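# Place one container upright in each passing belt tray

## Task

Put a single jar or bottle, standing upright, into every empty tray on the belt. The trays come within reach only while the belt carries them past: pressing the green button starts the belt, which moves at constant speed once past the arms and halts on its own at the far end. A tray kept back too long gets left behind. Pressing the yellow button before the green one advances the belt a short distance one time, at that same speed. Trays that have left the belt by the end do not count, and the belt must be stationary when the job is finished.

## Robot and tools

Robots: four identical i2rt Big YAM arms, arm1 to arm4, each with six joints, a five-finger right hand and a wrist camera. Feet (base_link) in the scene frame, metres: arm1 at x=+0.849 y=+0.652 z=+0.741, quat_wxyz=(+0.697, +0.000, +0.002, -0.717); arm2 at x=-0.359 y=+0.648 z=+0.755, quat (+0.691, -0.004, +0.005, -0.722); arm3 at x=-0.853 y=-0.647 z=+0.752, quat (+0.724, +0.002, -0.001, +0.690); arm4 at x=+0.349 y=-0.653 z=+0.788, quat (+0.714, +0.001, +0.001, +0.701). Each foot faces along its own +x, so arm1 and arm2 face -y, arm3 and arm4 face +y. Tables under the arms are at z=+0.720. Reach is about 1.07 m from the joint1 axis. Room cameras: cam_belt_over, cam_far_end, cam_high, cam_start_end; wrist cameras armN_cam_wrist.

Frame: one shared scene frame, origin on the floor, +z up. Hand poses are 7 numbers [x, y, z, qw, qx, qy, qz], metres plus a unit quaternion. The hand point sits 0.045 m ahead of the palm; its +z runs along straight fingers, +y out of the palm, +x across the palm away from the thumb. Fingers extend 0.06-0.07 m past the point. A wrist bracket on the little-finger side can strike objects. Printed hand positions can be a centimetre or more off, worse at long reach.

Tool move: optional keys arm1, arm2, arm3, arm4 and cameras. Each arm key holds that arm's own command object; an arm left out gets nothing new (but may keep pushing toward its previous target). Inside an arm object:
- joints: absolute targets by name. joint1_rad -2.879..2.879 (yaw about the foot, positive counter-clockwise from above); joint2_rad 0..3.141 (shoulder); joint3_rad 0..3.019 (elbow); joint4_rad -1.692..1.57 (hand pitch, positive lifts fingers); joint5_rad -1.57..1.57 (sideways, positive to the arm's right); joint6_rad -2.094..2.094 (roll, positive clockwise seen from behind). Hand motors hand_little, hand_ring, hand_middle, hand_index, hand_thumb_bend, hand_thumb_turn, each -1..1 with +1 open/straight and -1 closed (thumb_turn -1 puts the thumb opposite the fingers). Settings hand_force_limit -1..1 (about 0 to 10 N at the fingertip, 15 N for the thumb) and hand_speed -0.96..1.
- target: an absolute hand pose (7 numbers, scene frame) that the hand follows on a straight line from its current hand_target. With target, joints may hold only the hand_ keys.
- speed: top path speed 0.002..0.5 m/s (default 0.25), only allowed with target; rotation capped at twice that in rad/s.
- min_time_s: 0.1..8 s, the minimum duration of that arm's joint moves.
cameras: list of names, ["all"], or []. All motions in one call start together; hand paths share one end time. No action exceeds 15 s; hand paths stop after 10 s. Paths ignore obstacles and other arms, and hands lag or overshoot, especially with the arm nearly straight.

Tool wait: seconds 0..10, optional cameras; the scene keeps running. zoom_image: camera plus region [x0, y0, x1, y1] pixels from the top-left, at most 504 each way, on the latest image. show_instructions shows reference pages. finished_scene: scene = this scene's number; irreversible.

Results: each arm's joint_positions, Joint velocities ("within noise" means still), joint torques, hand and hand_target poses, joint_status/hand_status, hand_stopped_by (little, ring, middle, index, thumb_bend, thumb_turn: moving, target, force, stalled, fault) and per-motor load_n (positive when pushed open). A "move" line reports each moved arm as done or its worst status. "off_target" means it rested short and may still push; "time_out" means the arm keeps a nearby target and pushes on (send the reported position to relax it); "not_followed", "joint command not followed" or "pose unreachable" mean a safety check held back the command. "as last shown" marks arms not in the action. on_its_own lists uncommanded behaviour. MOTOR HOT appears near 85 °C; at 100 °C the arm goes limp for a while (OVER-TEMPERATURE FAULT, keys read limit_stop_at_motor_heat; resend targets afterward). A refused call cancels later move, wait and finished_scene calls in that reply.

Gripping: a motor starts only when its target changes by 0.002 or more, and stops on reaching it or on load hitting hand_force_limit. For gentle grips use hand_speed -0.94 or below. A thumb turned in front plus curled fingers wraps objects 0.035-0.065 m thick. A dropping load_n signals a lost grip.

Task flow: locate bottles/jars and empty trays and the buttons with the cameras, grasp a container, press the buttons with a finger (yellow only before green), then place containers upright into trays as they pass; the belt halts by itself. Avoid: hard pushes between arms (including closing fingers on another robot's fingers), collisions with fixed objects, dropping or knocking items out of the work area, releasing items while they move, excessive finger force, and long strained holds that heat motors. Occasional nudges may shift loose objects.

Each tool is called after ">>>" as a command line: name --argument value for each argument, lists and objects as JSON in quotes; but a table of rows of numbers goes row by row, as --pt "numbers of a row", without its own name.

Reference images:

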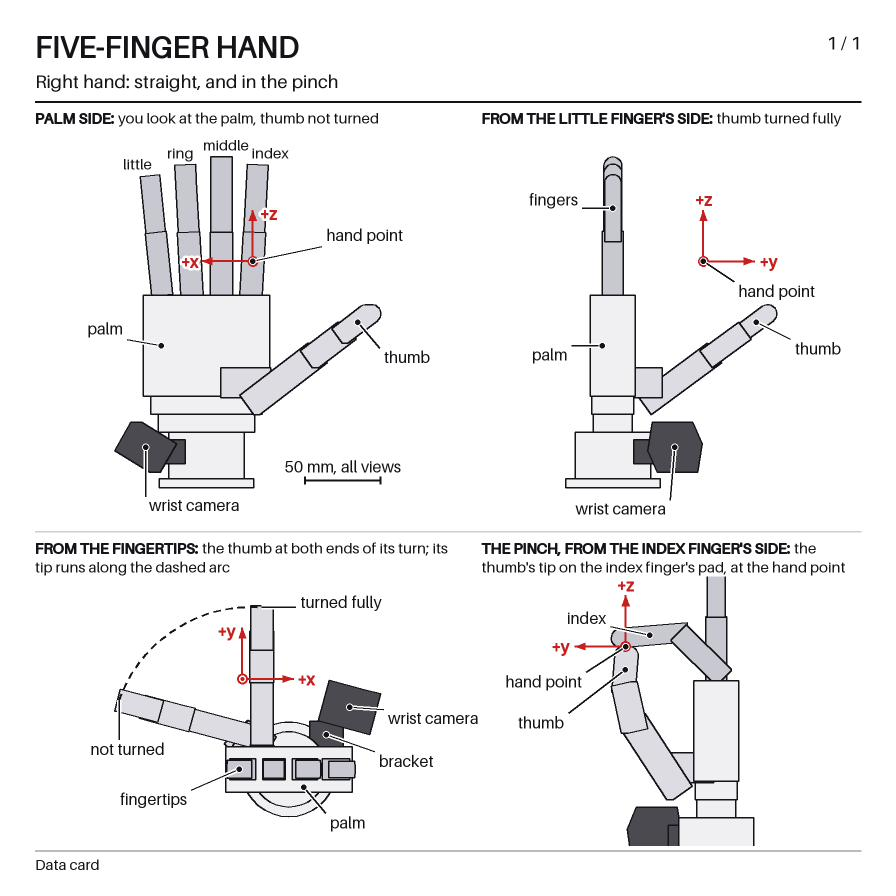

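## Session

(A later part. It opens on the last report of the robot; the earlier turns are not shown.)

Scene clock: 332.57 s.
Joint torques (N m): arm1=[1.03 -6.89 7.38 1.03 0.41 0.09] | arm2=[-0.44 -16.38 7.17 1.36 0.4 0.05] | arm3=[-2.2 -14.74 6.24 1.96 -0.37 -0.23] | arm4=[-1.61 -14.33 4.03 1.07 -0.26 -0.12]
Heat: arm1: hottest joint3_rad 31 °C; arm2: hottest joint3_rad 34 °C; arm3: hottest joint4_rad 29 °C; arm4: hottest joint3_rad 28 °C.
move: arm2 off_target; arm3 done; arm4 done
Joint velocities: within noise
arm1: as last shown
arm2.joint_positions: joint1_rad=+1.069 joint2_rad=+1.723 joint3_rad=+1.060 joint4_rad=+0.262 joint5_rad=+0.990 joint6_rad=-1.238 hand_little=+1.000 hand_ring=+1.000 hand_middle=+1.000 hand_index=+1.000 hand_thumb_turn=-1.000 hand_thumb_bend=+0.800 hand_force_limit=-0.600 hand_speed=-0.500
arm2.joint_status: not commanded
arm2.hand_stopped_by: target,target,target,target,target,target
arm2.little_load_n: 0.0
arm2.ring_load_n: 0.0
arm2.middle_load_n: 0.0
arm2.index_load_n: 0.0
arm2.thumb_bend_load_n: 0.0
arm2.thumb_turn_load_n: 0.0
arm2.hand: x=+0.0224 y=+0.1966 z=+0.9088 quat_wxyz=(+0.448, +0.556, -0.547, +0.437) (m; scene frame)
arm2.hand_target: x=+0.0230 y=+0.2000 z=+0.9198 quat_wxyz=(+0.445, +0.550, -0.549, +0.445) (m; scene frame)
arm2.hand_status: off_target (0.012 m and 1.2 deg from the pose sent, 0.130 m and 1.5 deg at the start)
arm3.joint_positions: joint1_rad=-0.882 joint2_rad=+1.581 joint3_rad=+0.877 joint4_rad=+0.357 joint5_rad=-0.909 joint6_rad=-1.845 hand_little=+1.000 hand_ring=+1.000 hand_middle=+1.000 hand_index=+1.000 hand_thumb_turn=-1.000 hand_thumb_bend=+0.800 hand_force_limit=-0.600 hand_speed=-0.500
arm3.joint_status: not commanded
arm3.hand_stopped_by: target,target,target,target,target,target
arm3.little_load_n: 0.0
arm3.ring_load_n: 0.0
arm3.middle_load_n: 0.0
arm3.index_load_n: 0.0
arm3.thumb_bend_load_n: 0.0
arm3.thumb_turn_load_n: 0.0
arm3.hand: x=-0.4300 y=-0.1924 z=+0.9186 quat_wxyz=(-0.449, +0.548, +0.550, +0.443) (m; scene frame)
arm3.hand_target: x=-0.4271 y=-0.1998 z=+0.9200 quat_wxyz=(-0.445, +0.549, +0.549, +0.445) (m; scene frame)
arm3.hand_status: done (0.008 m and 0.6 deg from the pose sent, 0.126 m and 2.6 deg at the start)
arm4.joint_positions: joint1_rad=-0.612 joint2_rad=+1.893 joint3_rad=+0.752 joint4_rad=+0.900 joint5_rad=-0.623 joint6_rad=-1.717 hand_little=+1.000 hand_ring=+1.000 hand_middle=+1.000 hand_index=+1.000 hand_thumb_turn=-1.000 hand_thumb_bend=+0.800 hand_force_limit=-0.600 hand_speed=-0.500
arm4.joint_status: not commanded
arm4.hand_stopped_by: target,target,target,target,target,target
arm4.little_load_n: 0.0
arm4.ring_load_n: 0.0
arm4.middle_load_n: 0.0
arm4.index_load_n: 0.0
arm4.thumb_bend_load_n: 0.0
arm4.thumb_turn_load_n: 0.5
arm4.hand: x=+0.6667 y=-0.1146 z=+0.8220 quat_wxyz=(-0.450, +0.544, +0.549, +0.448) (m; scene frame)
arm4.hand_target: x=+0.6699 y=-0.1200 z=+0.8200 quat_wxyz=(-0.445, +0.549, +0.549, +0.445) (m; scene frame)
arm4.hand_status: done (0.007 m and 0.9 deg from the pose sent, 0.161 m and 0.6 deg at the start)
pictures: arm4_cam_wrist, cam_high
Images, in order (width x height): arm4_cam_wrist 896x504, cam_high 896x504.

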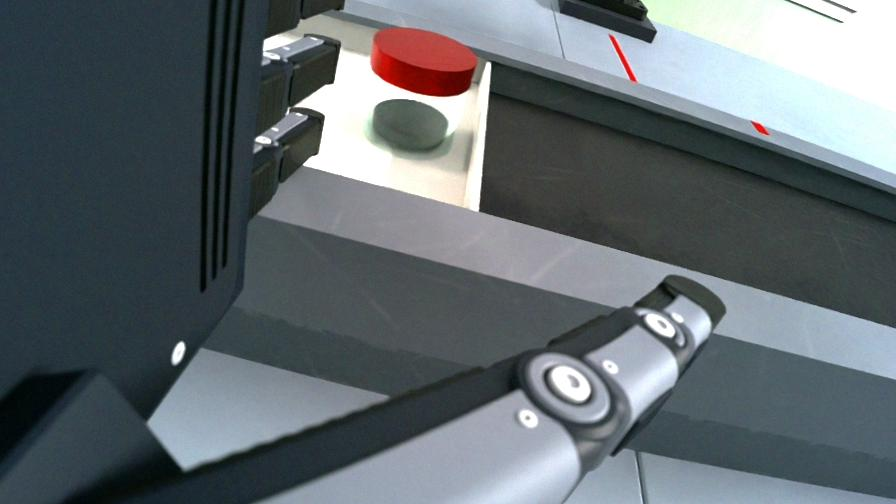

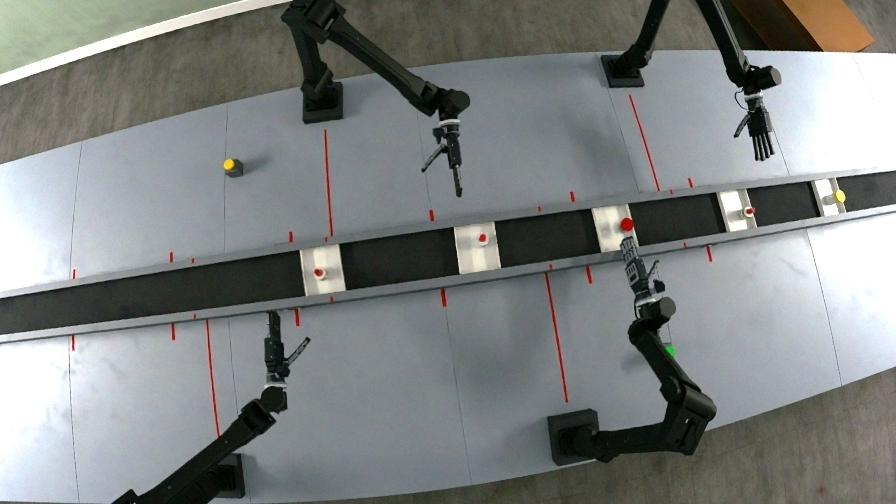

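>>> move --arm4 '{"target": [0.67, -0.2, 0.92, -0.445, 0.5495, 0.5495, 0.445], "speed": 0.12}' --cameras '["cam_far_end"]'

>>> wait --seconds 10 --cameras '["cam_far_end"]'

Scene clock: 334.77 s.
Joint torques (N m): arm1=[1.03 -6.89 7.38 1.05 0.41 0.09] | arm2=[0.32 -16.03 7.05 1.13 0.37 0.07] | arm3=[-2.2 -15.15 6.16 2.17 -0.37 -0.29] | arm4=[-1.32 -10.34 6.38 1.42 -0.45 -0.11]
Heat: arm1: hottest joint3_rad 31 °C; arm2: hottest joint3_rad 34 °C; arm3: hottest joint4_rad 29 °C; arm4: hottest joint3_rad 28 °C.
move: arm4 done
Joint velocities: arm1=[within noise] | arm2=[-0.005 -0.005 0.002 0.002 0.022 -0.154] | arm3=[within noise] | arm4=[within noise]
arm1, arm2, arm3: as last shown
arm1.thumb_turn_load_n: 0.5
arm2.joint_positions: joint1_rad=+1.069 joint2_rad=+1.723 joint3_rad=+1.060 joint4_rad=+0.262 joint5_rad=+0.990 joint6_rad=-1.237 hand_little=+1.000 hand_ring=+1.000 hand_middle=+1.000 hand_index=+1.000 hand_thumb_turn=-1.000 hand_thumb_bend=+0.800 hand_force_limit=-0.600 hand_speed=-0.500
arm2.thumb_turn_load_n: 0.5
arm2.hand: x=+0.0224 y=+0.1967 z=+0.9088 quat_wxyz=(+0.448, +0.556, -0.547, +0.437) (m; scene frame)
arm3.thumb_turn_load_n: 0.5
arm3.hand_target: x=-0.4271 y=-0.1999 z=+0.9199 quat_wxyz=(-0.445, +0.550, +0.549, +0.445) (m; scene frame)
arm4.joint_positions: joint1_rad=-0.741 joint2_rad=+1.479 joint3_rad=+0.613 joint4_rad=+0.584 joint5_rad=-0.743 joint6_rad=-1.762 hand_little=+1.000 hand_ring=+1.000 hand_middle=+1.000 hand_index=+1.000 hand_thumb_turn=-1.000 hand_thumb_bend=+0.800 hand_force_limit=-0.600 hand_speed=-0.500
arm4.joint_status: not commanded
arm4.hand_stopped_by: target,target,target,target,target,target
arm4.little_load_n: 0.0
arm4.ring_load_n: 0.0
arm4.middle_load_n: 0.0
arm4.index_load_n: 0.0
arm4.thumb_bend_load_n: 0.0
arm4.thumb_turn_load_n: 0.0
arm4.hand: x=+0.6664 y=-0.1981 z=+0.9181 quat_wxyz=(-0.447, +0.550, +0.549, +0.443) (m; scene frame)
arm4.hand_target: x=+0.6700 y=-0.1999 z=+0.9200 quat_wxyz=(-0.445, +0.550, +0.549, +0.445) (m; scene frame)
arm4.hand_status: done (0.004 m and 0.3 deg from the pose sent, 0.130 m and 0.9 deg at the start)
pictures: cam_far_end
Images, in order (width x height): cam_far_end 896x504.

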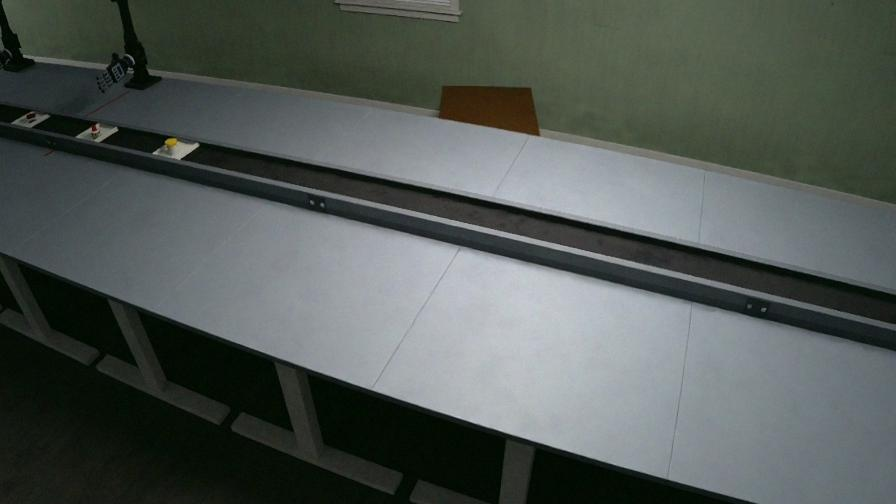

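Scene clock: 344.77 s.
Joint torques (N m): arm1=[1.08 -6.83 7.38 1.05 0.41 0.09] | arm2=[-0.44 -16.91 7.1 1.36 0.44 0.05] | arm3=[-2.84 -15.21 6.11 1.96 -0.4 -0.28] | arm4=[-1.44 -10.17 6.41 1.4 -0.44 -0.12]
Heat: arm1: hottest joint3_rad 32 °C; arm2: hottest joint3_rad 33 °C; arm3: hottest joint3_rad 29 °C; arm4: hottest joint3_rad 28 °C.
Joint velocities: within noise
arm1.joint_positions: joint1_rad=+0.883 joint2_rad=+1.397 joint3_rad=+0.803 joint4_rad=+0.284 joint5_rad=+0.835 joint6_rad=-1.350 hand_little=+1.000 hand_ring=+1.000 hand_middle=+1.000 hand_index=+1.000 hand_thumb_turn=-1.000 hand_thumb_bend=+0.800 hand_force_limit=-0.600 hand_speed=-0.500
arm1.joint_status: not commanded
arm1.hand_stopped_by: target,target,target,target,target,target
arm1.little_load_n: 0.0
arm1.ring_load_n: 0.0
arm1.middle_load_n: 0.0
arm1.index_load_n: 0.0
arm1.thumb_bend_load_n: 0.0
arm1.thumb_turn_load_n: 0.5
arm1.hand: x=+1.0968 y=+0.1974 z=+0.9487 quat_wxyz=(+0.449, +0.552, -0.547, +0.441) (m; scene frame)
arm1.hand_target: x=+1.0999 y=+0.2000 z=+0.9499 quat_wxyz=(+0.445, +0.550, -0.549, +0.445) (m; scene frame)
arm1.hand_status: not commanded
arm2.joint_positions: joint1_rad=+1.069 joint2_rad=+1.723 joint3_rad=+1.060 joint4_rad=+0.262 joint5_rad=+0.990 joint6_rad=-1.237 hand_little=+1.000 hand_ring=+1.000 hand_middle=+1.000 hand_index=+1.000 hand_thumb_turn=-1.000 hand_thumb_bend=+0.800 hand_force_limit=-0.600 hand_speed=-0.500
arm2.joint_status: not commanded
arm2.hand_stopped_by: target,target,target,target,target,target
arm2.little_load_n: 0.0
arm2.ring_load_n: 0.0
arm2.middle_load_n: 0.0
arm2.index_load_n: -0.5
arm2.thumb_bend_load_n: 0.0
arm2.thumb_turn_load_n: 0.0
arm2.hand: x=+0.0224 y=+0.1967 z=+0.9088 quat_wxyz=(+0.448, +0.556, -0.547, +0.437) (m; scene frame)
arm2.hand_target: x=+0.0230 y=+0.2000 z=+0.9198 quat_wxyz=(+0.445, +0.550, -0.549, +0.445) (m; scene frame)
arm2.hand_status: not commanded
arm3.joint_positions: joint1_rad=-0.882 joint2_rad=+1.581 joint3_rad=+0.877 joint4_rad=+0.357 joint5_rad=-0.909 joint6_rad=-1.845 hand_little=+1.000 hand_ring=+1.000 hand_middle=+1.000 hand_index=+1.000 hand_thumb_turn=-1.000 hand_thumb_bend=+0.800 hand_force_limit=-0.600 hand_speed=-0.500
arm3.joint_status: not commanded
arm3.hand_stopped_by: target,target,target,target,target,target
arm3.little_load_n: 0.0
arm3.ring_load_n: 0.0
arm3.middle_load_n: 0.0
arm3.index_load_n: 0.0
arm3.thumb_bend_load_n: 0.0
arm3.thumb_turn_load_n: 0.0
arm3.hand: x=-0.4300 y=-0.1924 z=+0.9186 quat_wxyz=(-0.449, +0.548, +0.550, +0.443) (m; scene frame)
arm3.hand_target: x=-0.4271 y=-0.1999 z=+0.9199 quat_wxyz=(-0.445, +0.550, +0.549, +0.445) (m; scene frame)
arm3.hand_status: not commanded
arm4.joint_positions: joint1_rad=-0.741 joint2_rad=+1.479 joint3_rad=+0.613 joint4_rad=+0.584 joint5_rad=-0.743 joint6_rad=-1.763 hand_little=+1.000 hand_ring=+1.000 hand_middle=+1.000 hand_index=+1.000 hand_thumb_turn=-1.000 hand_thumb_bend=+0.800 hand_force_limit=-0.600 hand_speed=-0.500
arm4.joint_status: not commanded
arm4.hand_stopped_by: target,target,target,target,target,target
arm4.little_load_n: 0.0
arm4.ring_load_n: 0.0
arm4.middle_load_n: 0.0
arm4.index_load_n: 0.0
arm4.thumb_bend_load_n: 0.0
arm4.thumb_turn_load_n: 0.0
arm4.hand: x=+0.6664 y=-0.1981 z=+0.9181 quat_wxyz=(-0.447, +0.549, +0.549, +0.443) (m; scene frame)
arm4.hand_target: x=+0.6700 y=-0.1999 z=+0.9200 quat_wxyz=(-0.445, +0.549, +0.550, +0.445) (m; scene frame)
arm4.hand_status: done (0.004 m and 0.3 deg from the pose sent, 0.130 m and 0.9 deg at the start)
wait: 10.00 s; at rest by 0.27 s
pictures: cam_far_end
Images, in order (width x height): cam_far_end 896x504.

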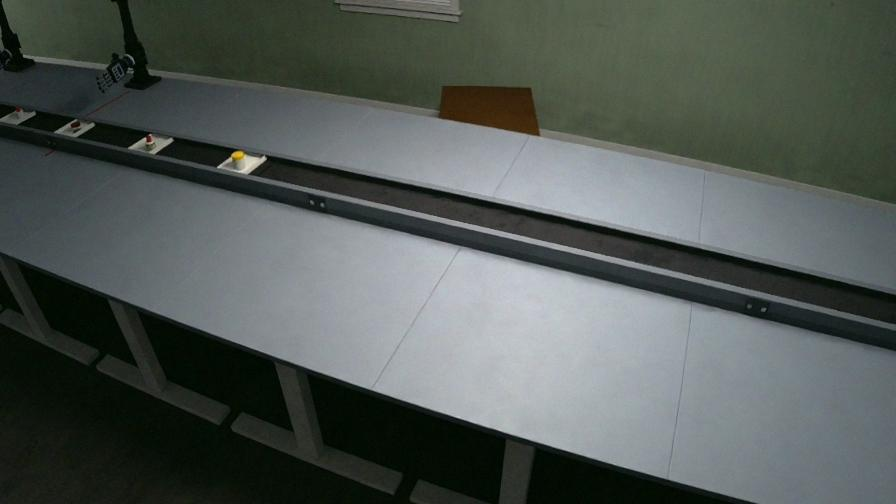

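>>> wait --seconds 10 --cameras '[]'

>>> wait --seconds 10 --cameras '[]'

>>> wait --seconds 10 --cameras '[]'

>>> wait --seconds 10 --cameras '["cam_far_end"]'

Scene clock: 355.17 s.
Joint torques (N m): arm1=[1.03 -6.89 7.38 1.05 0.42 0.09] | arm2=[-0.21 -15.79 7.01 1.31 0.43 0] | arm3=[-2.14 -15.21 6.3 2.06 -0.39 -0.28] | arm4=[-1.38 -10.46 6.35 1.39 -0.47 -0.13]
Heat: arm1: hottest joint3_rad 32 °C; arm2: hottest joint3_rad 33 °C; arm3: hottest joint3_rad 29 °C; arm4: hottest joint3_rad 28 °C.
Joint velocities: within noise
arm1.joint_positions: joint1_rad=+0.883 joint2_rad=+1.397 joint3_rad=+0.803 joint4_rad=+0.284 joint5_rad=+0.835 joint6_rad=-1.350 hand_little=+1.000 hand_ring=+1.000 hand_middle=+1.000 hand_index=+1.000 hand_thumb_turn=-1.000 hand_thumb_bend=+0.800 hand_force_limit=-0.600 hand_speed=-0.500
arm1.joint_status: not commanded
arm1.hand_stopped_by: target,target,target,target,target,target
arm1.little_load_n: 0.0
arm1.ring_load_n: 0.0
arm1.middle_load_n: 0.0
arm1.index_load_n: 0.0
arm1.thumb_bend_load_n: 0.0
arm1.thumb_turn_load_n: 0.5
arm1.hand: x=+1.0968 y=+0.1974 z=+0.9487 quat_wxyz=(+0.449, +0.552, -0.547, +0.441) (m; scene frame)
arm1.hand_target: x=+1.0999 y=+0.2000 z=+0.9499 quat_wxyz=(+0.445, +0.550, -0.549, +0.445) (m; scene frame)
arm1.hand_status: not commanded
arm2.joint_positions: joint1_rad=+1.069 joint2_rad=+1.723 joint3_rad=+1.060 joint4_rad=+0.262 joint5_rad=+0.990 joint6_rad=-1.237 hand_little=+1.000 hand_ring=+1.000 hand_middle=+1.000 hand_index=+1.000 hand_thumb_turn=-1.000 hand_thumb_bend=+0.800 hand_force_limit=-0.600 hand_speed=-0.500
arm2.joint_status: not commanded
arm2.hand_stopped_by: target,target,target,target,target,target
arm2.little_load_n: 0.0
arm2.ring_load_n: 0.0
arm2.middle_load_n: 0.0
arm2.index_load_n: 0.0
arm2.thumb_bend_load_n: 0.0
arm2.thumb_turn_load_n: 0.5
arm2.hand: x=+0.0224 y=+0.1967 z=+0.9088 quat_wxyz=(+0.448, +0.556, -0.547, +0.437) (m; scene frame)
arm2.hand_target: x=+0.0230 y=+0.2000 z=+0.9198 quat_wxyz=(+0.445, +0.550, -0.549, +0.445) (m; scene frame)
arm2.hand_status: not commanded
arm3.joint_positions: joint1_rad=-0.882 joint2_rad=+1.581 joint3_rad=+0.877 joint4_rad=+0.357 joint5_rad=-0.909 joint6_rad=-1.845 hand_little=+1.000 hand_ring=+1.000 hand_middle=+1.000 hand_index=+1.000 hand_thumb_turn=-1.000 hand_thumb_bend=+0.800 hand_force_limit=-0.600 hand_speed=-0.500
arm3.joint_status: not commanded
arm3.hand_stopped_by: target,target,target,target,target,target
arm3.little_load_n: 0.0
arm3.ring_load_n: 0.0
arm3.middle_load_n: 0.0
arm3.index_load_n: 0.0
arm3.thumb_bend_load_n: 0.0
arm3.thumb_turn_load_n: 0.0
arm3.hand: x=-0.4300 y=-0.1924 z=+0.9186 quat_wxyz=(-0.449, +0.548, +0.550, +0.443) (m; scene frame)
arm3.hand_target: x=-0.4271 y=-0.1999 z=+0.9199 quat_wxyz=(-0.445, +0.550, +0.549, +0.445) (m; scene frame)
arm3.hand_status: not commanded
arm4.joint_positions: joint1_rad=-0.741 joint2_rad=+1.479 joint3_rad=+0.613 joint4_rad=+0.584 joint5_rad=-0.743 joint6_rad=-1.763 hand_little=+1.000 hand_ring=+1.000 hand_middle=+1.000 hand_index=+1.000 hand_thumb_turn=-1.000 hand_thumb_bend=+0.800 hand_force_limit=-0.600 hand_speed=-0.500
arm4.joint_status: not commanded
arm4.hand_stopped_by: target,target,target,target,target,target
arm4.little_load_n: 0.0
arm4.ring_load_n: 0.0
arm4.middle_load_n: 0.0
arm4.index_load_n: 0.0
arm4.thumb_bend_load_n: 0.0
arm4.thumb_turn_load_n: 0.0
arm4.hand: x=+0.6664 y=-0.1981 z=+0.9181 quat_wxyz=(-0.447, +0.549, +0.549, +0.443) (m; scene frame)
arm4.hand_target: x=+0.6700 y=-0.1999 z=+0.9200 quat_wxyz=(-0.445, +0.549, +0.550, +0.445) (m; scene frame)
arm4.hand_status: done (0.004 m and 0.3 deg from the pose sent, 0.130 m and 0.9 deg at the start)
wait: 10.00 s; at rest from the start
pictures: none
No camera images: "cameras" was empty.

Scene clock: 365.17 s.
Joint torques (N m): arm1=[1.08 -6.95 7.38 1.03 0.41 0.09] | arm2=[-0.15 -16.62 7.12 1.11 0.35 0.04] | arm3=[-2.37 -14.97 6.11 2.07 -0.38 -0.27] | arm4=[-1.38 -10.34 6.34 1.37 -0.45 -0.11]
Heat: arm1: hottest joint3_rad 32 °C; arm2: hottest joint3_rad 33 °C; arm3: hottest joint3_rad 29 °C; arm4: hottest joint3_rad 28 °C.
Joint velocities: within noise
arm1.joint_positions: joint1_rad=+0.883 joint2_rad=+1.397 joint3_rad=+0.803 joint4_rad=+0.284 joint5_rad=+0.835 joint6_rad=-1.350 hand_little=+1.000 hand_ring=+1.000 hand_middle=+1.000 hand_index=+1.000 hand_thumb_turn=-1.000 hand_thumb_bend=+0.800 hand_force_limit=-0.600 hand_speed=-0.500
arm1.joint_status: not commanded
arm1.hand_stopped_by: target,target,target,target,target,target
arm1.little_load_n: 0.0
arm1.ring_load_n: 0.0
arm1.middle_load_n: 0.0
arm1.index_load_n: 0.0
arm1.thumb_bend_load_n: 0.0
arm1.thumb_turn_load_n: 0.5
arm1.hand: x=+1.0968 y=+0.1974 z=+0.9487 quat_wxyz=(+0.449, +0.552, -0.547, +0.441) (m; scene frame)
arm1.hand_target: x=+1.0999 y=+0.2000 z=+0.9499 quat_wxyz=(+0.445, +0.550, -0.549, +0.445) (m; scene frame)
arm1.hand_status: not commanded
arm2.joint_positions: joint1_rad=+1.069 joint2_rad=+1.723 joint3_rad=+1.060 joint4_rad=+0.262 joint5_rad=+0.990 joint6_rad=-1.237 hand_little=+1.000 hand_ring=+1.000 hand_middle=+1.000 hand_index=+1.000 hand_thumb_turn=-1.000 hand_thumb_bend=+0.800 hand_force_limit=-0.600 hand_speed=-0.500
arm2.joint_status: not commanded
arm2.hand_stopped_by: target,target,target,target,target,target
arm2.little_load_n: 0.0
arm2.ring_load_n: 0.0
arm2.middle_load_n: 0.0
arm2.index_load_n: 0.0
arm2.thumb_bend_load_n: 0.0
arm2.thumb_turn_load_n: 0.0
arm2.hand: x=+0.0224 y=+0.1967 z=+0.9088 quat_wxyz=(+0.448, +0.556, -0.547, +0.437) (m; scene frame)
arm2.hand_target: x=+0.0230 y=+0.2000 z=+0.9198 quat_wxyz=(+0.445, +0.550, -0.549, +0.445) (m; scene frame)
arm2.hand_status: not commanded
arm3.joint_positions: joint1_rad=-0.882 joint2_rad=+1.581 joint3_rad=+0.877 joint4_rad=+0.357 joint5_rad=-0.909 joint6_rad=-1.845 hand_little=+1.000 hand_ring=+1.000 hand_middle=+1.000 hand_index=+1.000 hand_thumb_turn=-1.000 hand_thumb_bend=+0.800 hand_force_limit=-0.600 hand_speed=-0.500
arm3.joint_status: not commanded
arm3.hand_stopped_by: target,target,target,target,target,target
arm3.little_load_n: 0.0
arm3.ring_load_n: 0.0
arm3.middle_load_n: 0.0
arm3.index_load_n: 0.0
arm3.thumb_bend_load_n: -0.5
arm3.thumb_turn_load_n: 0.0
arm3.hand: x=-0.4300 y=-0.1924 z=+0.9186 quat_wxyz=(-0.449, +0.548, +0.550, +0.443) (m; scene frame)
arm3.hand_target: x=-0.4271 y=-0.1999 z=+0.9199 quat_wxyz=(-0.445, +0.550, +0.549, +0.445) (m; scene frame)
arm3.hand_status: not commanded
arm4.joint_positions: joint1_rad=-0.741 joint2_rad=+1.479 joint3_rad=+0.613 joint4_rad=+0.584 joint5_rad=-0.743 joint6_rad=-1.763 hand_little=+1.000 hand_ring=+1.000 hand_middle=+1.000 hand_index=+1.000 hand_thumb_turn=-1.000 hand_thumb_bend=+0.800 hand_force_limit=-0.600 hand_speed=-0.500
arm4.joint_status: not commanded
arm4.hand_stopped_by: target,target,target,target,target,target
arm4.little_load_n: 0.0
arm4.ring_load_n: 0.0
arm4.middle_load_n: 0.0
arm4.index_load_n: 0.0
arm4.thumb_bend_load_n: 0.0
arm4.thumb_turn_load_n: 0.0
arm4.hand: x=+0.6664 y=-0.1981 z=+0.9181 quat_wxyz=(-0.447, +0.549, +0.549, +0.443) (m; scene frame)
arm4.hand_target: x=+0.6700 y=-0.1999 z=+0.9200 quat_wxyz=(-0.445, +0.549, +0.550, +0.445) (m; scene frame)
arm4.hand_status: done (0.004 m and 0.3 deg from the pose sent, 0.130 m and 0.9 deg at the start)
wait: 10.00 s; at rest by 0.27 s
pictures: none
No camera images: "cameras" was empty.

Scene clock: 375.17 s.
Joint torques (N m): arm1=[1.08 -6.83 7.36 1.06 0.41 0.09] | arm2=[-0.21 -16.26 6.99 1.25 0.39 0.06] | arm3=[-2.2 -14.27 6.32 1.89 -0.37 -0.23] | arm4=[-1.38 -10.46 6.38 1.42 -0.47 -0.11]
Heat: arm1: hottest joint3_rad 32 °C; arm2: hottest joint3_rad 33 °C; arm3: hottest joint2_rad 29 °C; arm4: hottest joint3_rad 28 °C.
Joint velocities: within noise
arm1.joint_positions: joint1_rad=+0.883 joint2_rad=+1.397 joint3_rad=+0.803 joint4_rad=+0.284 joint5_rad=+0.835 joint6_rad=-1.350 hand_little=+1.000 hand_ring=+1.000 hand_middle=+1.000 hand_index=+1.000 hand_thumb_turn=-1.000 hand_thumb_bend=+0.800 hand_force_limit=-0.600 hand_speed=-0.500
arm1.joint_status: not commanded
arm1.hand_stopped_by: target,target,target,target,target,target
arm1.little_load_n: 0.0
arm1.ring_load_n: 0.0
arm1.middle_load_n: 0.0
arm1.index_load_n: 0.0
arm1.thumb_bend_load_n: 0.0
arm1.thumb_turn_load_n: 0.5
arm1.hand: x=+1.0968 y=+0.1974 z=+0.9487 quat_wxyz=(+0.449, +0.552, -0.547, +0.441) (m; scene frame)
arm1.hand_target: x=+1.0999 y=+0.2000 z=+0.9499 quat_wxyz=(+0.445, +0.550, -0.549, +0.445) (m; scene frame)
arm1.hand_status: not commanded
arm2.joint_positions: joint1_rad=+1.069 joint2_rad=+1.723 joint3_rad=+1.060 joint4_rad=+0.262 joint5_rad=+0.990 joint6_rad=-1.237 hand_little=+1.000 hand_ring=+1.000 hand_middle=+1.000 hand_index=+1.000 hand_thumb_turn=-1.000 hand_thumb_bend=+0.800 hand_force_limit=-0.600 hand_speed=-0.500
arm2.joint_status: not commanded
arm2.hand_stopped_by: target,target,target,target,target,target
arm2.little_load_n: 0.0
arm2.ring_load_n: 0.0
arm2.middle_load_n: 0.0
arm2.index_load_n: 0.0
arm2.thumb_bend_load_n: 0.0
arm2.thumb_turn_load_n: 0.0
arm2.hand: x=+0.0224 y=+0.1967 z=+0.9088 quat_wxyz=(+0.448, +0.556, -0.547, +0.437) (m; scene frame)
arm2.hand_target: x=+0.0230 y=+0.2000 z=+0.9198 quat_wxyz=(+0.445, +0.550, -0.549, +0.445) (m; scene frame)
arm2.hand_status: not commanded
arm3.joint_positions: joint1_rad=-0.882 joint2_rad=+1.581 joint3_rad=+0.877 joint4_rad=+0.357 joint5_rad=-0.909 joint6_rad=-1.845 hand_little=+1.000 hand_ring=+1.000 hand_middle=+1.000 hand_index=+1.000 hand_thumb_turn=-1.000 hand_thumb_bend=+0.800 hand_force_limit=-0.600 hand_speed=-0.500
arm3.joint_status: not commanded
arm3.hand_stopped_by: target,target,target,target,target,target
arm3.little_load_n: 0.0
arm3.ring_load_n: 0.0
arm3.middle_load_n: 0.0
arm3.index_load_n: 0.0
arm3.thumb_bend_load_n: 0.0
arm3.thumb_turn_load_n: 0.5
arm3.hand: x=-0.4300 y=-0.1924 z=+0.9186 quat_wxyz=(-0.449, +0.548, +0.550, +0.443) (m; scene frame)
arm3.hand_target: x=-0.4271 y=-0.1999 z=+0.9199 quat_wxyz=(-0.445, +0.550, +0.549, +0.445) (m; scene frame)
arm3.hand_status: not commanded
arm4.joint_positions: joint1_rad=-0.741 joint2_rad=+1.479 joint3_rad=+0.613 joint4_rad=+0.584 joint5_rad=-0.743 joint6_rad=-1.763 hand_little=+1.000 hand_ring=+1.000 hand_middle=+1.000 hand_index=+1.000 hand_thumb_turn=-1.000 hand_thumb_bend=+0.800 hand_force_limit=-0.600 hand_speed=-0.500
arm4.joint_status: not commanded
arm4.hand_stopped_by: target,target,target,target,target,target
arm4.little_load_n: 0.0
arm4.ring_load_n: 0.0
arm4.middle_load_n: 0.0
arm4.index_load_n: 0.0
arm4.thumb_bend_load_n: 0.0
arm4.thumb_turn_load_n: 0.5
arm4.hand: x=+0.6664 y=-0.1981 z=+0.9181 quat_wxyz=(-0.447, +0.549, +0.549, +0.443) (m; scene frame)
arm4.hand_target: x=+0.6700 y=-0.1999 z=+0.9200 quat_wxyz=(-0.445, +0.549, +0.550, +0.445) (m; scene frame)
arm4.hand_status: done (0.004 m and 0.3 deg from the pose sent, 0.130 m and 0.9 deg at the start)
wait: 10.00 s; at rest by 0.27 s
pictures: none
No camera images: "cameras" was empty.

Scene clock: 385.17 s.
Joint torques (N m): arm1=[1.03 -6.95 7.36 1.03 0.41 0.09] | arm2=[0.38 -16.38 7.01 1.22 0.38 0.03] | arm3=[-2.26 -14.97 6.22 2.09 -0.36 -0.26] | arm4=[-1.32 -10.34 6.37 1.42 -0.48 -0.11]
Heat: arm1: hottest joint3_rad 32 °C; arm2: hottest joint3_rad 33 °C; arm3: hottest joint2_rad 29 °C; arm4: hottest joint3_rad 28 °C.
Joint velocities: within noise
arm1.joint_positions: joint1_rad=+0.883 joint2_rad=+1.397 joint3_rad=+0.803 joint4_rad=+0.284 joint5_rad=+0.835 joint6_rad=-1.350 hand_little=+1.000 hand_ring=+1.000 hand_middle=+1.000 hand_index=+1.000 hand_thumb_turn=-1.000 hand_thumb_bend=+0.800 hand_force_limit=-0.600 hand_speed=-0.500
arm1.joint_status: not commanded
arm1.hand_stopped_by: target,target,target,target,target,target
arm1.little_load_n: 0.0
arm1.ring_load_n: 0.0
arm1.middle_load_n: 0.0
arm1.index_load_n: 0.0
arm1.thumb_bend_load_n: 0.0
arm1.thumb_turn_load_n: 0.0
arm1.hand: x=+1.0968 y=+0.1974 z=+0.9487 quat_wxyz=(+0.449, +0.552, -0.547, +0.441) (m; scene frame)
arm1.hand_target: x=+1.0999 y=+0.2000 z=+0.9499 quat_wxyz=(+0.445, +0.550, -0.549, +0.445) (m; scene frame)
arm1.hand_status: not commanded
arm2.joint_positions: joint1_rad=+1.069 joint2_rad=+1.723 joint3_rad=+1.060 joint4_rad=+0.262 joint5_rad=+0.990 joint6_rad=-1.237 hand_little=+1.000 hand_ring=+1.000 hand_middle=+1.000 hand_index=+1.000 hand_thumb_turn=-1.000 hand_thumb_bend=+0.800 hand_force_limit=-0.600 hand_speed=-0.500
arm2.joint_status: not commanded
arm2.hand_stopped_by: target,target,target,target,target,target
arm2.little_load_n: 0.0
arm2.ring_load_n: 0.0
arm2.middle_load_n: 0.0
arm2.index_load_n: 0.0
arm2.thumb_bend_load_n: 0.0
arm2.thumb_turn_load_n: 0.5
arm2.hand: x=+0.0224 y=+0.1967 z=+0.9088 quat_wxyz=(+0.448, +0.556, -0.547, +0.437) (m; scene frame)
arm2.hand_target: x=+0.0230 y=+0.2000 z=+0.9198 quat_wxyz=(+0.445, +0.550, -0.549, +0.445) (m; scene frame)
arm2.hand_status: not commanded
arm3.joint_positions: joint1_rad=-0.882 joint2_rad=+1.581 joint3_rad=+0.877 joint4_rad=+0.357 joint5_rad=-0.909 joint6_rad=-1.845 hand_little=+1.000 hand_ring=+1.000 hand_middle=+1.000 hand_index=+1.000 hand_thumb_turn=-1.000 hand_thumb_bend=+0.800 hand_force_limit=-0.600 hand_speed=-0.500
arm3.joint_status: not commanded
arm3.hand_stopped_by: target,target,target,target,target,target
arm3.little_load_n: 0.0
arm3.ring_load_n: 0.0
arm3.middle_load_n: 0.0
arm3.index_load_n: 0.0
arm3.thumb_bend_load_n: 0.0
arm3.thumb_turn_load_n: 0.0
arm3.hand: x=-0.4300 y=-0.1924 z=+0.9186 quat_wxyz=(-0.449, +0.548, +0.550, +0.443) (m; scene frame)
arm3.hand_target: x=-0.4271 y=-0.1999 z=+0.9199 quat_wxyz=(-0.445, +0.550, +0.549, +0.445) (m; scene frame)
arm3.hand_status: not commanded
arm4.joint_positions: joint1_rad=-0.741 joint2_rad=+1.479 joint3_rad=+0.613 joint4_rad=+0.584 joint5_rad=-0.743 joint6_rad=-1.763 hand_little=+1.000 hand_ring=+1.000 hand_middle=+1.000 hand_index=+1.000 hand_thumb_turn=-1.000 hand_thumb_bend=+0.800 hand_force_limit=-0.600 hand_speed=-0.500
arm4.joint_status: not commanded
arm4.hand_stopped_by: target,target,target,target,target,target
arm4.little_load_n: 0.0
arm4.ring_load_n: 0.0
arm4.middle_load_n: 0.0
arm4.index_load_n: 0.0
arm4.thumb_bend_load_n: -0.5
arm4.thumb_turn_load_n: 0.0
arm4.hand: x=+0.6664 y=-0.1981 z=+0.9181 quat_wxyz=(-0.447, +0.549, +0.549, +0.443) (m; scene frame)
arm4.hand_target: x=+0.6700 y=-0.1999 z=+0.9200 quat_wxyz=(-0.445, +0.549, +0.550, +0.445) (m; scene frame)
arm4.hand_status: done (0.004 m and 0.3 deg from the pose sent, 0.130 m and 0.9 deg at the start)
wait: 10.00 s; at rest by 0.27 s
pictures: cam_far_end
Images, in order (width x height): cam_far_end 896x504.

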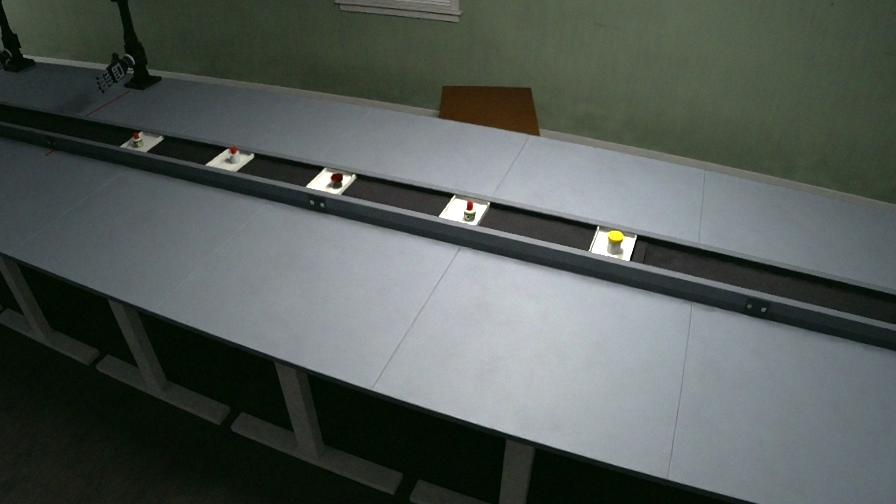

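>>> wait --seconds 10 --cameras '[]'

>>> wait --seconds 10 --cameras '["cam_far_end"]'

>>> wait --seconds 10 --cameras '["cam_far_end"]'

>>> wait --seconds 10 --cameras '["cam_far_end"]'

Scene clock: 398.83 s.
Joint torques (N m): arm1=[1.08 -6.95 7.38 1.05 0.41 0.09] | arm2=[-0.44 -16.5 7.05 1.07 0.35 0.03] | arm3=[-2.55 -14.8 6.27 2.09 -0.39 -0.23] | arm4=[-1.44 -10.34 6.34 1.37 -0.46 -0.11]
Heat: arm1: hottest joint3_rad 32 °C; arm2: hottest joint3_rad 33 °C; arm3: hottest joint2_rad 29 °C; arm4: hottest joint3_rad 28 °C.
Joint velocities: within noise
arm1.joint_positions: joint1_rad=+0.883 joint2_rad=+1.397 joint3_rad=+0.803 joint4_rad=+0.284 joint5_rad=+0.835 joint6_rad=-1.350 hand_little=+1.000 hand_ring=+1.000 hand_middle=+1.000 hand_index=+1.000 hand_thumb_turn=-1.000 hand_thumb_bend=+0.800 hand_force_limit=-0.600 hand_speed=-0.500
arm1.joint_status: not commanded
arm1.hand_stopped_by: target,target,target,target,target,target
arm1.little_load_n: 0.0
arm1.ring_load_n: 0.0
arm1.middle_load_n: 0.0
arm1.index_load_n: 0.0
arm1.thumb_bend_load_n: 0.0
arm1.thumb_turn_load_n: 0.0
arm1.hand: x=+1.0968 y=+0.1974 z=+0.9487 quat_wxyz=(+0.449, +0.552, -0.547, +0.441) (m; scene frame)
arm1.hand_target: x=+1.0999 y=+0.2000 z=+0.9499 quat_wxyz=(+0.445, +0.550, -0.549, +0.445) (m; scene frame)
arm1.hand_status: not commanded
arm2.joint_positions: joint1_rad=+1.069 joint2_rad=+1.723 joint3_rad=+1.060 joint4_rad=+0.262 joint5_rad=+0.990 joint6_rad=-1.237 hand_little=+1.000 hand_ring=+1.000 hand_middle=+1.000 hand_index=+1.000 hand_thumb_turn=-1.000 hand_thumb_bend=+0.800 hand_force_limit=-0.600 hand_speed=-0.500
arm2.joint_status: not commanded
arm2.hand_stopped_by: target,target,target,target,target,target
arm2.little_load_n: 0.0
arm2.ring_load_n: 0.0
arm2.middle_load_n: 0.0
arm2.index_load_n: 0.0
arm2.thumb_bend_load_n: 0.0
arm2.thumb_turn_load_n: 0.0
arm2.hand: x=+0.0224 y=+0.1967 z=+0.9088 quat_wxyz=(+0.448, +0.556, -0.547, +0.437) (m; scene frame)
arm2.hand_target: x=+0.0230 y=+0.2000 z=+0.9198 quat_wxyz=(+0.445, +0.550, -0.549, +0.445) (m; scene frame)
arm2.hand_status: not commanded
arm3.joint_positions: joint1_rad=-0.882 joint2_rad=+1.581 joint3_rad=+0.877 joint4_rad=+0.357 joint5_rad=-0.909 joint6_rad=-1.845 hand_little=+1.000 hand_ring=+1.000 hand_middle=+1.000 hand_index=+1.000 hand_thumb_turn=-1.000 hand_thumb_bend=+0.800 hand_force_limit=-0.600 hand_speed=-0.500
arm3.joint_status: not commanded
arm3.hand_stopped_by: target,target,target,target,target,target
arm3.little_load_n: 0.0
arm3.ring_load_n: 0.0
arm3.middle_load_n: 0.5
arm3.index_load_n: 0.0
arm3.thumb_bend_load_n: 0.0
arm3.thumb_turn_load_n: 0.5
arm3.hand: x=-0.4300 y=-0.1924 z=+0.9186 quat_wxyz=(-0.449, +0.548, +0.550, +0.443) (m; scene frame)
arm3.hand_target: x=-0.4271 y=-0.1999 z=+0.9199 quat_wxyz=(-0.445, +0.550, +0.549, +0.445) (m; scene frame)
arm3.hand_status: not commanded
arm4.joint_positions: joint1_rad=-0.741 joint2_rad=+1.479 joint3_rad=+0.613 joint4_rad=+0.584 joint5_rad=-0.743 joint6_rad=-1.763 hand_little=+1.000 hand_ring=+1.000 hand_middle=+1.000 hand_index=+1.000 hand_thumb_turn=-1.000 hand_thumb_bend=+0.800 hand_force_limit=-0.600 hand_speed=-0.500
arm4.joint_status: not commanded
arm4.hand_stopped_by: target,target,target,target,target,target
arm4.little_load_n: 0.0
arm4.ring_load_n: 0.0
arm4.middle_load_n: 0.0
arm4.index_load_n: 0.0
arm4.thumb_bend_load_n: 0.0
arm4.thumb_turn_load_n: 0.0
arm4.hand: x=+0.6664 y=-0.1981 z=+0.9181 quat_wxyz=(-0.447, +0.549, +0.549, +0.443) (m; scene frame)
arm4.hand_target: x=+0.6700 y=-0.1999 z=+0.9200 quat_wxyz=(-0.445, +0.549, +0.550, +0.445) (m; scene frame)
arm4.hand_status: done (0.004 m and 0.3 deg from the pose sent, 0.130 m and 0.9 deg at the start)
wait: 10.00 s; at rest from the start
pictures: none
No camera images: "cameras" was empty.

Scene clock: 408.83 s.
Joint torques (N m): arm1=[1.08 -6.89 7.38 1.05 0.41 0.09] | arm2=[-0.15 -15.62 7.05 1.4 0.4 0.07] | arm3=[-1.85 -14.8 6.26 2.09 -0.37 -0.23] | arm4=[-1.49 -10.34 6.39 1.4 -0.48 -0.1]
Heat: arm1: hottest joint3_rad 32 °C; arm2: hottest joint3_rad 32 °C; arm3: hottest joint2_rad 29 °C; arm4: hottest joint3_rad 28 °C.
Joint velocities: within noise
arm1.joint_positions: joint1_rad=+0.883 joint2_rad=+1.397 joint3_rad=+0.803 joint4_rad=+0.284 joint5_rad=+0.835 joint6_rad=-1.350 hand_little=+1.000 hand_ring=+1.000 hand_middle=+1.000 hand_index=+1.000 hand_thumb_turn=-1.000 hand_thumb_bend=+0.800 hand_force_limit=-0.600 hand_speed=-0.500
arm1.joint_status: not commanded
arm1.hand_stopped_by: target,target,target,target,target,target
arm1.little_load_n: 0.5
arm1.ring_load_n: 0.0
arm1.middle_load_n: 0.0
arm1.index_load_n: 0.0
arm1.thumb_bend_load_n: 0.0
arm1.thumb_turn_load_n: 0.0
arm1.hand: x=+1.0968 y=+0.1974 z=+0.9487 quat_wxyz=(+0.449, +0.552, -0.547, +0.441) (m; scene frame)
arm1.hand_target: x=+1.0999 y=+0.2000 z=+0.9499 quat_wxyz=(+0.445, +0.550, -0.549, +0.445) (m; scene frame)
arm1.hand_status: not commanded
arm2.joint_positions: joint1_rad=+1.069 joint2_rad=+1.723 joint3_rad=+1.060 joint4_rad=+0.262 joint5_rad=+0.990 joint6_rad=-1.237 hand_little=+1.000 hand_ring=+1.000 hand_middle=+1.000 hand_index=+1.000 hand_thumb_turn=-1.000 hand_thumb_bend=+0.800 hand_force_limit=-0.600 hand_speed=-0.500
arm2.joint_status: not commanded
arm2.hand_stopped_by: target,target,target,target,target,target
arm2.little_load_n: 0.0
arm2.ring_load_n: 0.0
arm2.middle_load_n: 0.0
arm2.index_load_n: 0.0
arm2.thumb_bend_load_n: 0.0
arm2.thumb_turn_load_n: 0.5
arm2.hand: x=+0.0224 y=+0.1967 z=+0.9088 quat_wxyz=(+0.448, +0.556, -0.547, +0.437) (m; scene frame)
arm2.hand_target: x=+0.0230 y=+0.2000 z=+0.9198 quat_wxyz=(+0.445, +0.550, -0.549, +0.445) (m; scene frame)
arm2.hand_status: not commanded
arm3.joint_positions: joint1_rad=-0.882 joint2_rad=+1.581 joint3_rad=+0.877 joint4_rad=+0.357 joint5_rad=-0.909 joint6_rad=-1.845 hand_little=+1.000 hand_ring=+1.000 hand_middle=+1.000 hand_index=+1.000 hand_thumb_turn=-1.000 hand_thumb_bend=+0.800 hand_force_limit=-0.600 hand_speed=-0.500
arm3.joint_status: not commanded
arm3.hand_stopped_by: target,target,target,target,target,target
arm3.little_load_n: 0.0
arm3.ring_load_n: 0.0
arm3.middle_load_n: 0.0
arm3.index_load_n: 0.0
arm3.thumb_bend_load_n: 0.0
arm3.thumb_turn_load_n: 0.0
arm3.hand: x=-0.4300 y=-0.1924 z=+0.9186 quat_wxyz=(-0.449, +0.548, +0.550, +0.443) (m; scene frame)
arm3.hand_target: x=-0.4271 y=-0.1999 z=+0.9199 quat_wxyz=(-0.445, +0.550, +0.549, +0.445) (m; scene frame)
arm3.hand_status: not commanded
arm4.joint_positions: joint1_rad=-0.741 joint2_rad=+1.479 joint3_rad=+0.613 joint4_rad=+0.584 joint5_rad=-0.743 joint6_rad=-1.763 hand_little=+1.000 hand_ring=+1.000 hand_middle=+1.000 hand_index=+1.000 hand_thumb_turn=-1.000 hand_thumb_bend=+0.800 hand_force_limit=-0.600 hand_speed=-0.500
arm4.joint_status: not commanded
arm4.hand_stopped_by: target,target,target,target,target,target
arm4.little_load_n: 0.0
arm4.ring_load_n: 0.0
arm4.middle_load_n: 0.0
arm4.index_load_n: 0.0
arm4.thumb_bend_load_n: 0.0
arm4.thumb_turn_load_n: 0.0
arm4.hand: x=+0.6664 y=-0.1981 z=+0.9181 quat_wxyz=(-0.447, +0.549, +0.549, +0.443) (m; scene frame)
arm4.hand_target: x=+0.6700 y=-0.1999 z=+0.9200 quat_wxyz=(-0.445, +0.549, +0.550, +0.445) (m; scene frame)
arm4.hand_status: done (0.004 m and 0.3 deg from the pose sent, 0.130 m and 0.9 deg at the start)
wait: 10.00 s; at rest by 0.27 s
pictures: cam_far_end
Images, in order (width x height): cam_far_end 896x504.

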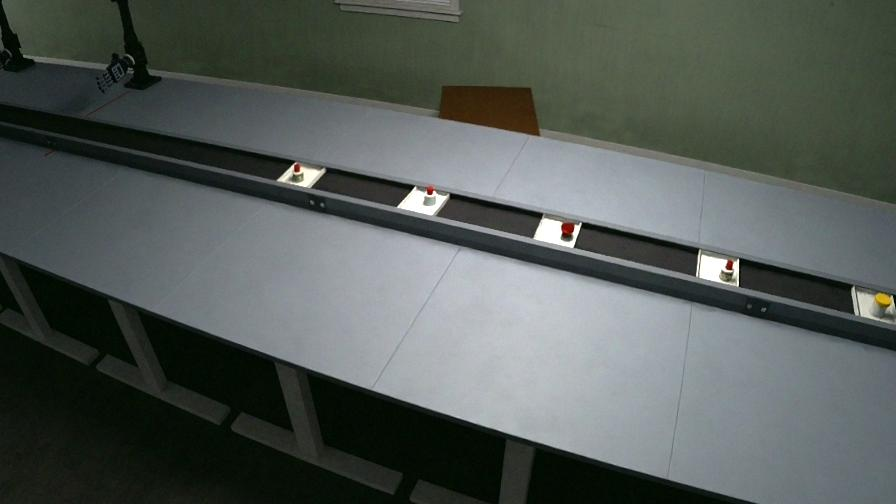

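Scene clock: 418.83 s.
Joint torques (N m): arm1=[1.08 -6.95 7.38 1.05 0.41 0.09] | arm2=[0.32 -15.68 7.2 1.16 0.39 0] | arm3=[-2.49 -14.97 6.38 1.98 -0.37 -0.23] | arm4=[-1.26 -10.52 6.38 1.39 -0.47 -0.12]
Heat: arm1: hottest joint3_rad 32 °C; arm2: hottest joint3_rad 32 °C; arm3: hottest joint2_rad 29 °C; arm4: hottest joint3_rad 28 °C.
Joint velocities: within noise
arm1.joint_positions: joint1_rad=+0.883 joint2_rad=+1.397 joint3_rad=+0.803 joint4_rad=+0.284 joint5_rad=+0.835 joint6_rad=-1.350 hand_little=+1.000 hand_ring=+1.000 hand_middle=+1.000 hand_index=+1.000 hand_thumb_turn=-1.000 hand_thumb_bend=+0.800 hand_force_limit=-0.600 hand_speed=-0.500
arm1.joint_status: not commanded
arm1.hand_stopped_by: target,target,target,target,target,target
arm1.little_load_n: 0.0
arm1.ring_load_n: 0.0
arm1.middle_load_n: 0.0
arm1.index_load_n: 0.0
arm1.thumb_bend_load_n: 0.0
arm1.thumb_turn_load_n: 0.5
arm1.hand: x=+1.0968 y=+0.1974 z=+0.9487 quat_wxyz=(+0.449, +0.552, -0.547, +0.441) (m; scene frame)
arm1.hand_target: x=+1.0999 y=+0.2000 z=+0.9499 quat_wxyz=(+0.445, +0.550, -0.549, +0.445) (m; scene frame)
arm1.hand_status: not commanded
arm2.joint_positions: joint1_rad=+1.069 joint2_rad=+1.723 joint3_rad=+1.060 joint4_rad=+0.262 joint5_rad=+0.990 joint6_rad=-1.237 hand_little=+1.000 hand_ring=+1.000 hand_middle=+1.000 hand_index=+1.000 hand_thumb_turn=-1.000 hand_thumb_bend=+0.800 hand_force_limit=-0.600 hand_speed=-0.500
arm2.joint_status: not commanded
arm2.hand_stopped_by: target,target,target,target,target,target
arm2.little_load_n: 0.0
arm2.ring_load_n: -0.5
arm2.middle_load_n: -0.5
arm2.index_load_n: 0.0
arm2.thumb_bend_load_n: 0.0
arm2.thumb_turn_load_n: 0.5
arm2.hand: x=+0.0224 y=+0.1967 z=+0.9088 quat_wxyz=(+0.448, +0.556, -0.547, +0.437) (m; scene frame)
arm2.hand_target: x=+0.0230 y=+0.2000 z=+0.9198 quat_wxyz=(+0.445, +0.550, -0.549, +0.445) (m; scene frame)
arm2.hand_status: not commanded
arm3.joint_positions: joint1_rad=-0.882 joint2_rad=+1.581 joint3_rad=+0.877 joint4_rad=+0.357 joint5_rad=-0.909 joint6_rad=-1.845 hand_little=+1.000 hand_ring=+1.000 hand_middle=+1.000 hand_index=+1.000 hand_thumb_turn=-1.000 hand_thumb_bend=+0.800 hand_force_limit=-0.600 hand_speed=-0.500
arm3.joint_status: not commanded
arm3.hand_stopped_by: target,target,target,target,target,target
arm3.little_load_n: 0.0
arm3.ring_load_n: 0.0
arm3.middle_load_n: 0.0
arm3.index_load_n: 0.0
arm3.thumb_bend_load_n: 0.0
arm3.thumb_turn_load_n: 0.5
arm3.hand: x=-0.4300 y=-0.1924 z=+0.9186 quat_wxyz=(-0.449, +0.548, +0.550, +0.443) (m; scene frame)
arm3.hand_target: x=-0.4271 y=-0.1999 z=+0.9199 quat_wxyz=(-0.445, +0.550, +0.549, +0.445) (m; scene frame)
arm3.hand_status: not commanded
arm4.joint_positions: joint1_rad=-0.741 joint2_rad=+1.479 joint3_rad=+0.613 joint4_rad=+0.584 joint5_rad=-0.743 joint6_rad=-1.763 hand_little=+1.000 hand_ring=+1.000 hand_middle=+1.000 hand_index=+1.000 hand_thumb_turn=-1.000 hand_thumb_bend=+0.800 hand_force_limit=-0.600 hand_speed=-0.500
arm4.joint_status: not commanded
arm4.hand_stopped_by: target,target,target,target,target,target
arm4.little_load_n: 0.0
arm4.ring_load_n: 0.0
arm4.middle_load_n: 0.0
arm4.index_load_n: 0.5
arm4.thumb_bend_load_n: 0.0
arm4.thumb_turn_load_n: 0.0
arm4.hand: x=+0.6664 y=-0.1981 z=+0.9181 quat_wxyz=(-0.447, +0.549, +0.549, +0.443) (m; scene frame)
arm4.hand_target: x=+0.6700 y=-0.1999 z=+0.9200 quat_wxyz=(-0.445, +0.549, +0.550, +0.445) (m; scene frame)
arm4.hand_status: done (0.004 m and 0.3 deg from the pose sent, 0.130 m and 0.9 deg at the start)
wait: 10.00 s; at rest by 0.27 s
pictures: cam_far_end
Images, in order (width x height): cam_far_end 896x504.

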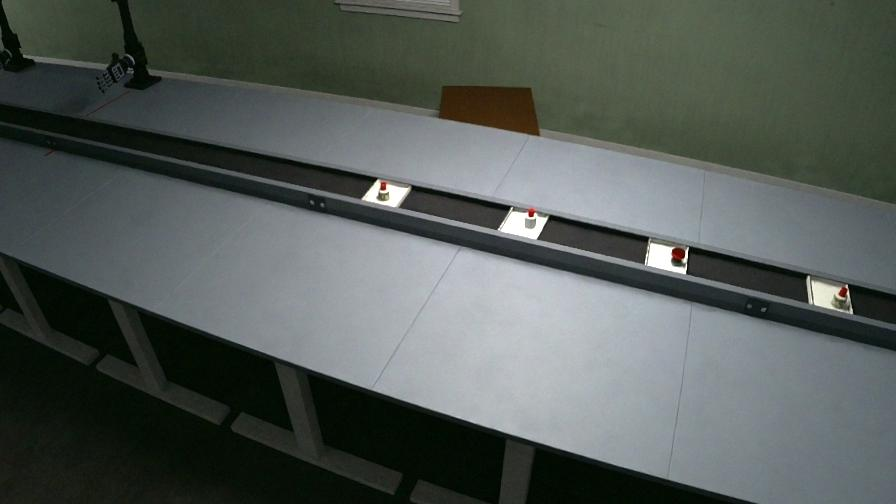

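Scene clock: 428.83 s.
Joint torques (N m): arm1=[1.03 -6.89 7.38 1.03 0.41 0.09] | arm2=[0.09 -15.85 7.01 1.25 0.42 0.07] | arm3=[-2.37 -14.92 6.22 2.04 -0.39 -0.23] | arm4=[-1.49 -10.34 6.35 1.42 -0.46 -0.13]
Heat: arm1: hottest joint3_rad 32 °C; arm2: hottest joint3_rad 32 °C; arm3: hottest joint2_rad 29 °C; arm4: hottest joint3_rad 28 °C.
Joint velocities: within noise
arm1.joint_positions: joint1_rad=+0.883 joint2_rad=+1.397 joint3_rad=+0.803 joint4_rad=+0.284 joint5_rad=+0.835 joint6_rad=-1.350 hand_little=+1.000 hand_ring=+1.000 hand_middle=+1.000 hand_index=+1.000 hand_thumb_turn=-1.000 hand_thumb_bend=+0.800 hand_force_limit=-0.600 hand_speed=-0.500
arm1.joint_status: not commanded
arm1.hand_stopped_by: target,target,target,target,target,target
arm1.little_load_n: 0.0
arm1.ring_load_n: 0.0
arm1.middle_load_n: 0.0
arm1.index_load_n: -0.5
arm1.thumb_bend_load_n: 0.0
arm1.thumb_turn_load_n: 0.5
arm1.hand: x=+1.0968 y=+0.1974 z=+0.9487 quat_wxyz=(+0.449, +0.552, -0.547, +0.441) (m; scene frame)
arm1.hand_target: x=+1.0999 y=+0.2000 z=+0.9499 quat_wxyz=(+0.445, +0.550, -0.549, +0.445) (m; scene frame)
arm1.hand_status: not commanded
arm2.joint_positions: joint1_rad=+1.069 joint2_rad=+1.723 joint3_rad=+1.060 joint4_rad=+0.262 joint5_rad=+0.990 joint6_rad=-1.237 hand_little=+1.000 hand_ring=+1.000 hand_middle=+1.000 hand_index=+1.000 hand_thumb_turn=-1.000 hand_thumb_bend=+0.800 hand_force_limit=-0.600 hand_speed=-0.500
arm2.joint_status: not commanded
arm2.hand_stopped_by: target,target,target,target,target,target
arm2.little_load_n: 0.0
arm2.ring_load_n: 0.0
arm2.middle_load_n: 0.0
arm2.index_load_n: 0.0
arm2.thumb_bend_load_n: 0.0
arm2.thumb_turn_load_n: 0.0
arm2.hand: x=+0.0224 y=+0.1967 z=+0.9088 quat_wxyz=(+0.448, +0.556, -0.547, +0.437) (m; scene frame)
arm2.hand_target: x=+0.0230 y=+0.2000 z=+0.9198 quat_wxyz=(+0.445, +0.550, -0.549, +0.445) (m; scene frame)
arm2.hand_status: not commanded
arm3.joint_positions: joint1_rad=-0.882 joint2_rad=+1.581 joint3_rad=+0.877 joint4_rad=+0.357 joint5_rad=-0.909 joint6_rad=-1.845 hand_little=+1.000 hand_ring=+1.000 hand_middle=+1.000 hand_index=+1.000 hand_thumb_turn=-1.000 hand_thumb_bend=+0.800 hand_force_limit=-0.600 hand_speed=-0.500
arm3.joint_status: not commanded
arm3.hand_stopped_by: target,target,target,target,target,target
arm3.little_load_n: 0.0
arm3.ring_load_n: 0.0
arm3.middle_load_n: 0.0
arm3.index_load_n: 0.0
arm3.thumb_bend_load_n: 0.0
arm3.thumb_turn_load_n: 0.0
arm3.hand: x=-0.4300 y=-0.1924 z=+0.9186 quat_wxyz=(-0.449, +0.548, +0.550, +0.443) (m; scene frame)
arm3.hand_target: x=-0.4271 y=-0.1999 z=+0.9199 quat_wxyz=(-0.445, +0.550, +0.549, +0.445) (m; scene frame)
arm3.hand_status: not commanded
arm4.joint_positions: joint1_rad=-0.741 joint2_rad=+1.479 joint3_rad=+0.613 joint4_rad=+0.584 joint5_rad=-0.743 joint6_rad=-1.763 hand_little=+1.000 hand_ring=+1.000 hand_middle=+1.000 hand_index=+1.000 hand_thumb_turn=-1.000 hand_thumb_bend=+0.800 hand_force_limit=-0.600 hand_speed=-0.500
arm4.joint_status: not commanded
arm4.hand_stopped_by: target,target,target,target,target,target
arm4.little_load_n: 0.0
arm4.ring_load_n: 0.0
arm4.middle_load_n: 0.0
arm4.index_load_n: 0.0
arm4.thumb_bend_load_n: 0.0
arm4.thumb_turn_load_n: 0.0
arm4.hand: x=+0.6664 y=-0.1981 z=+0.9181 quat_wxyz=(-0.447, +0.549, +0.549, +0.443) (m; scene frame)
arm4.hand_target: x=+0.6700 y=-0.1999 z=+0.9200 quat_wxyz=(-0.445, +0.549, +0.550, +0.445) (m; scene frame)
arm4.hand_status: done (0.004 m and 0.3 deg from the pose sent, 0.130 m and 0.9 deg at the start)
wait: 10.00 s; at rest by 0.27 s
pictures: cam_far_end
Images, in order (width x height): cam_far_end 896x504.

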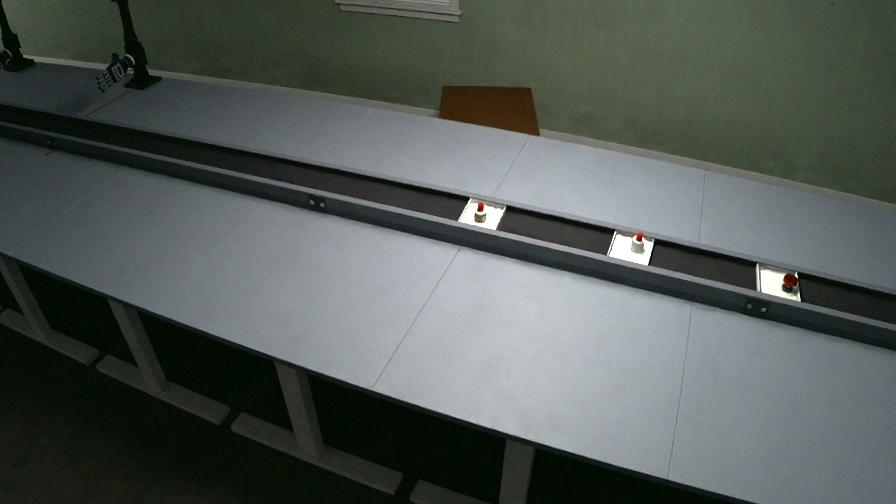

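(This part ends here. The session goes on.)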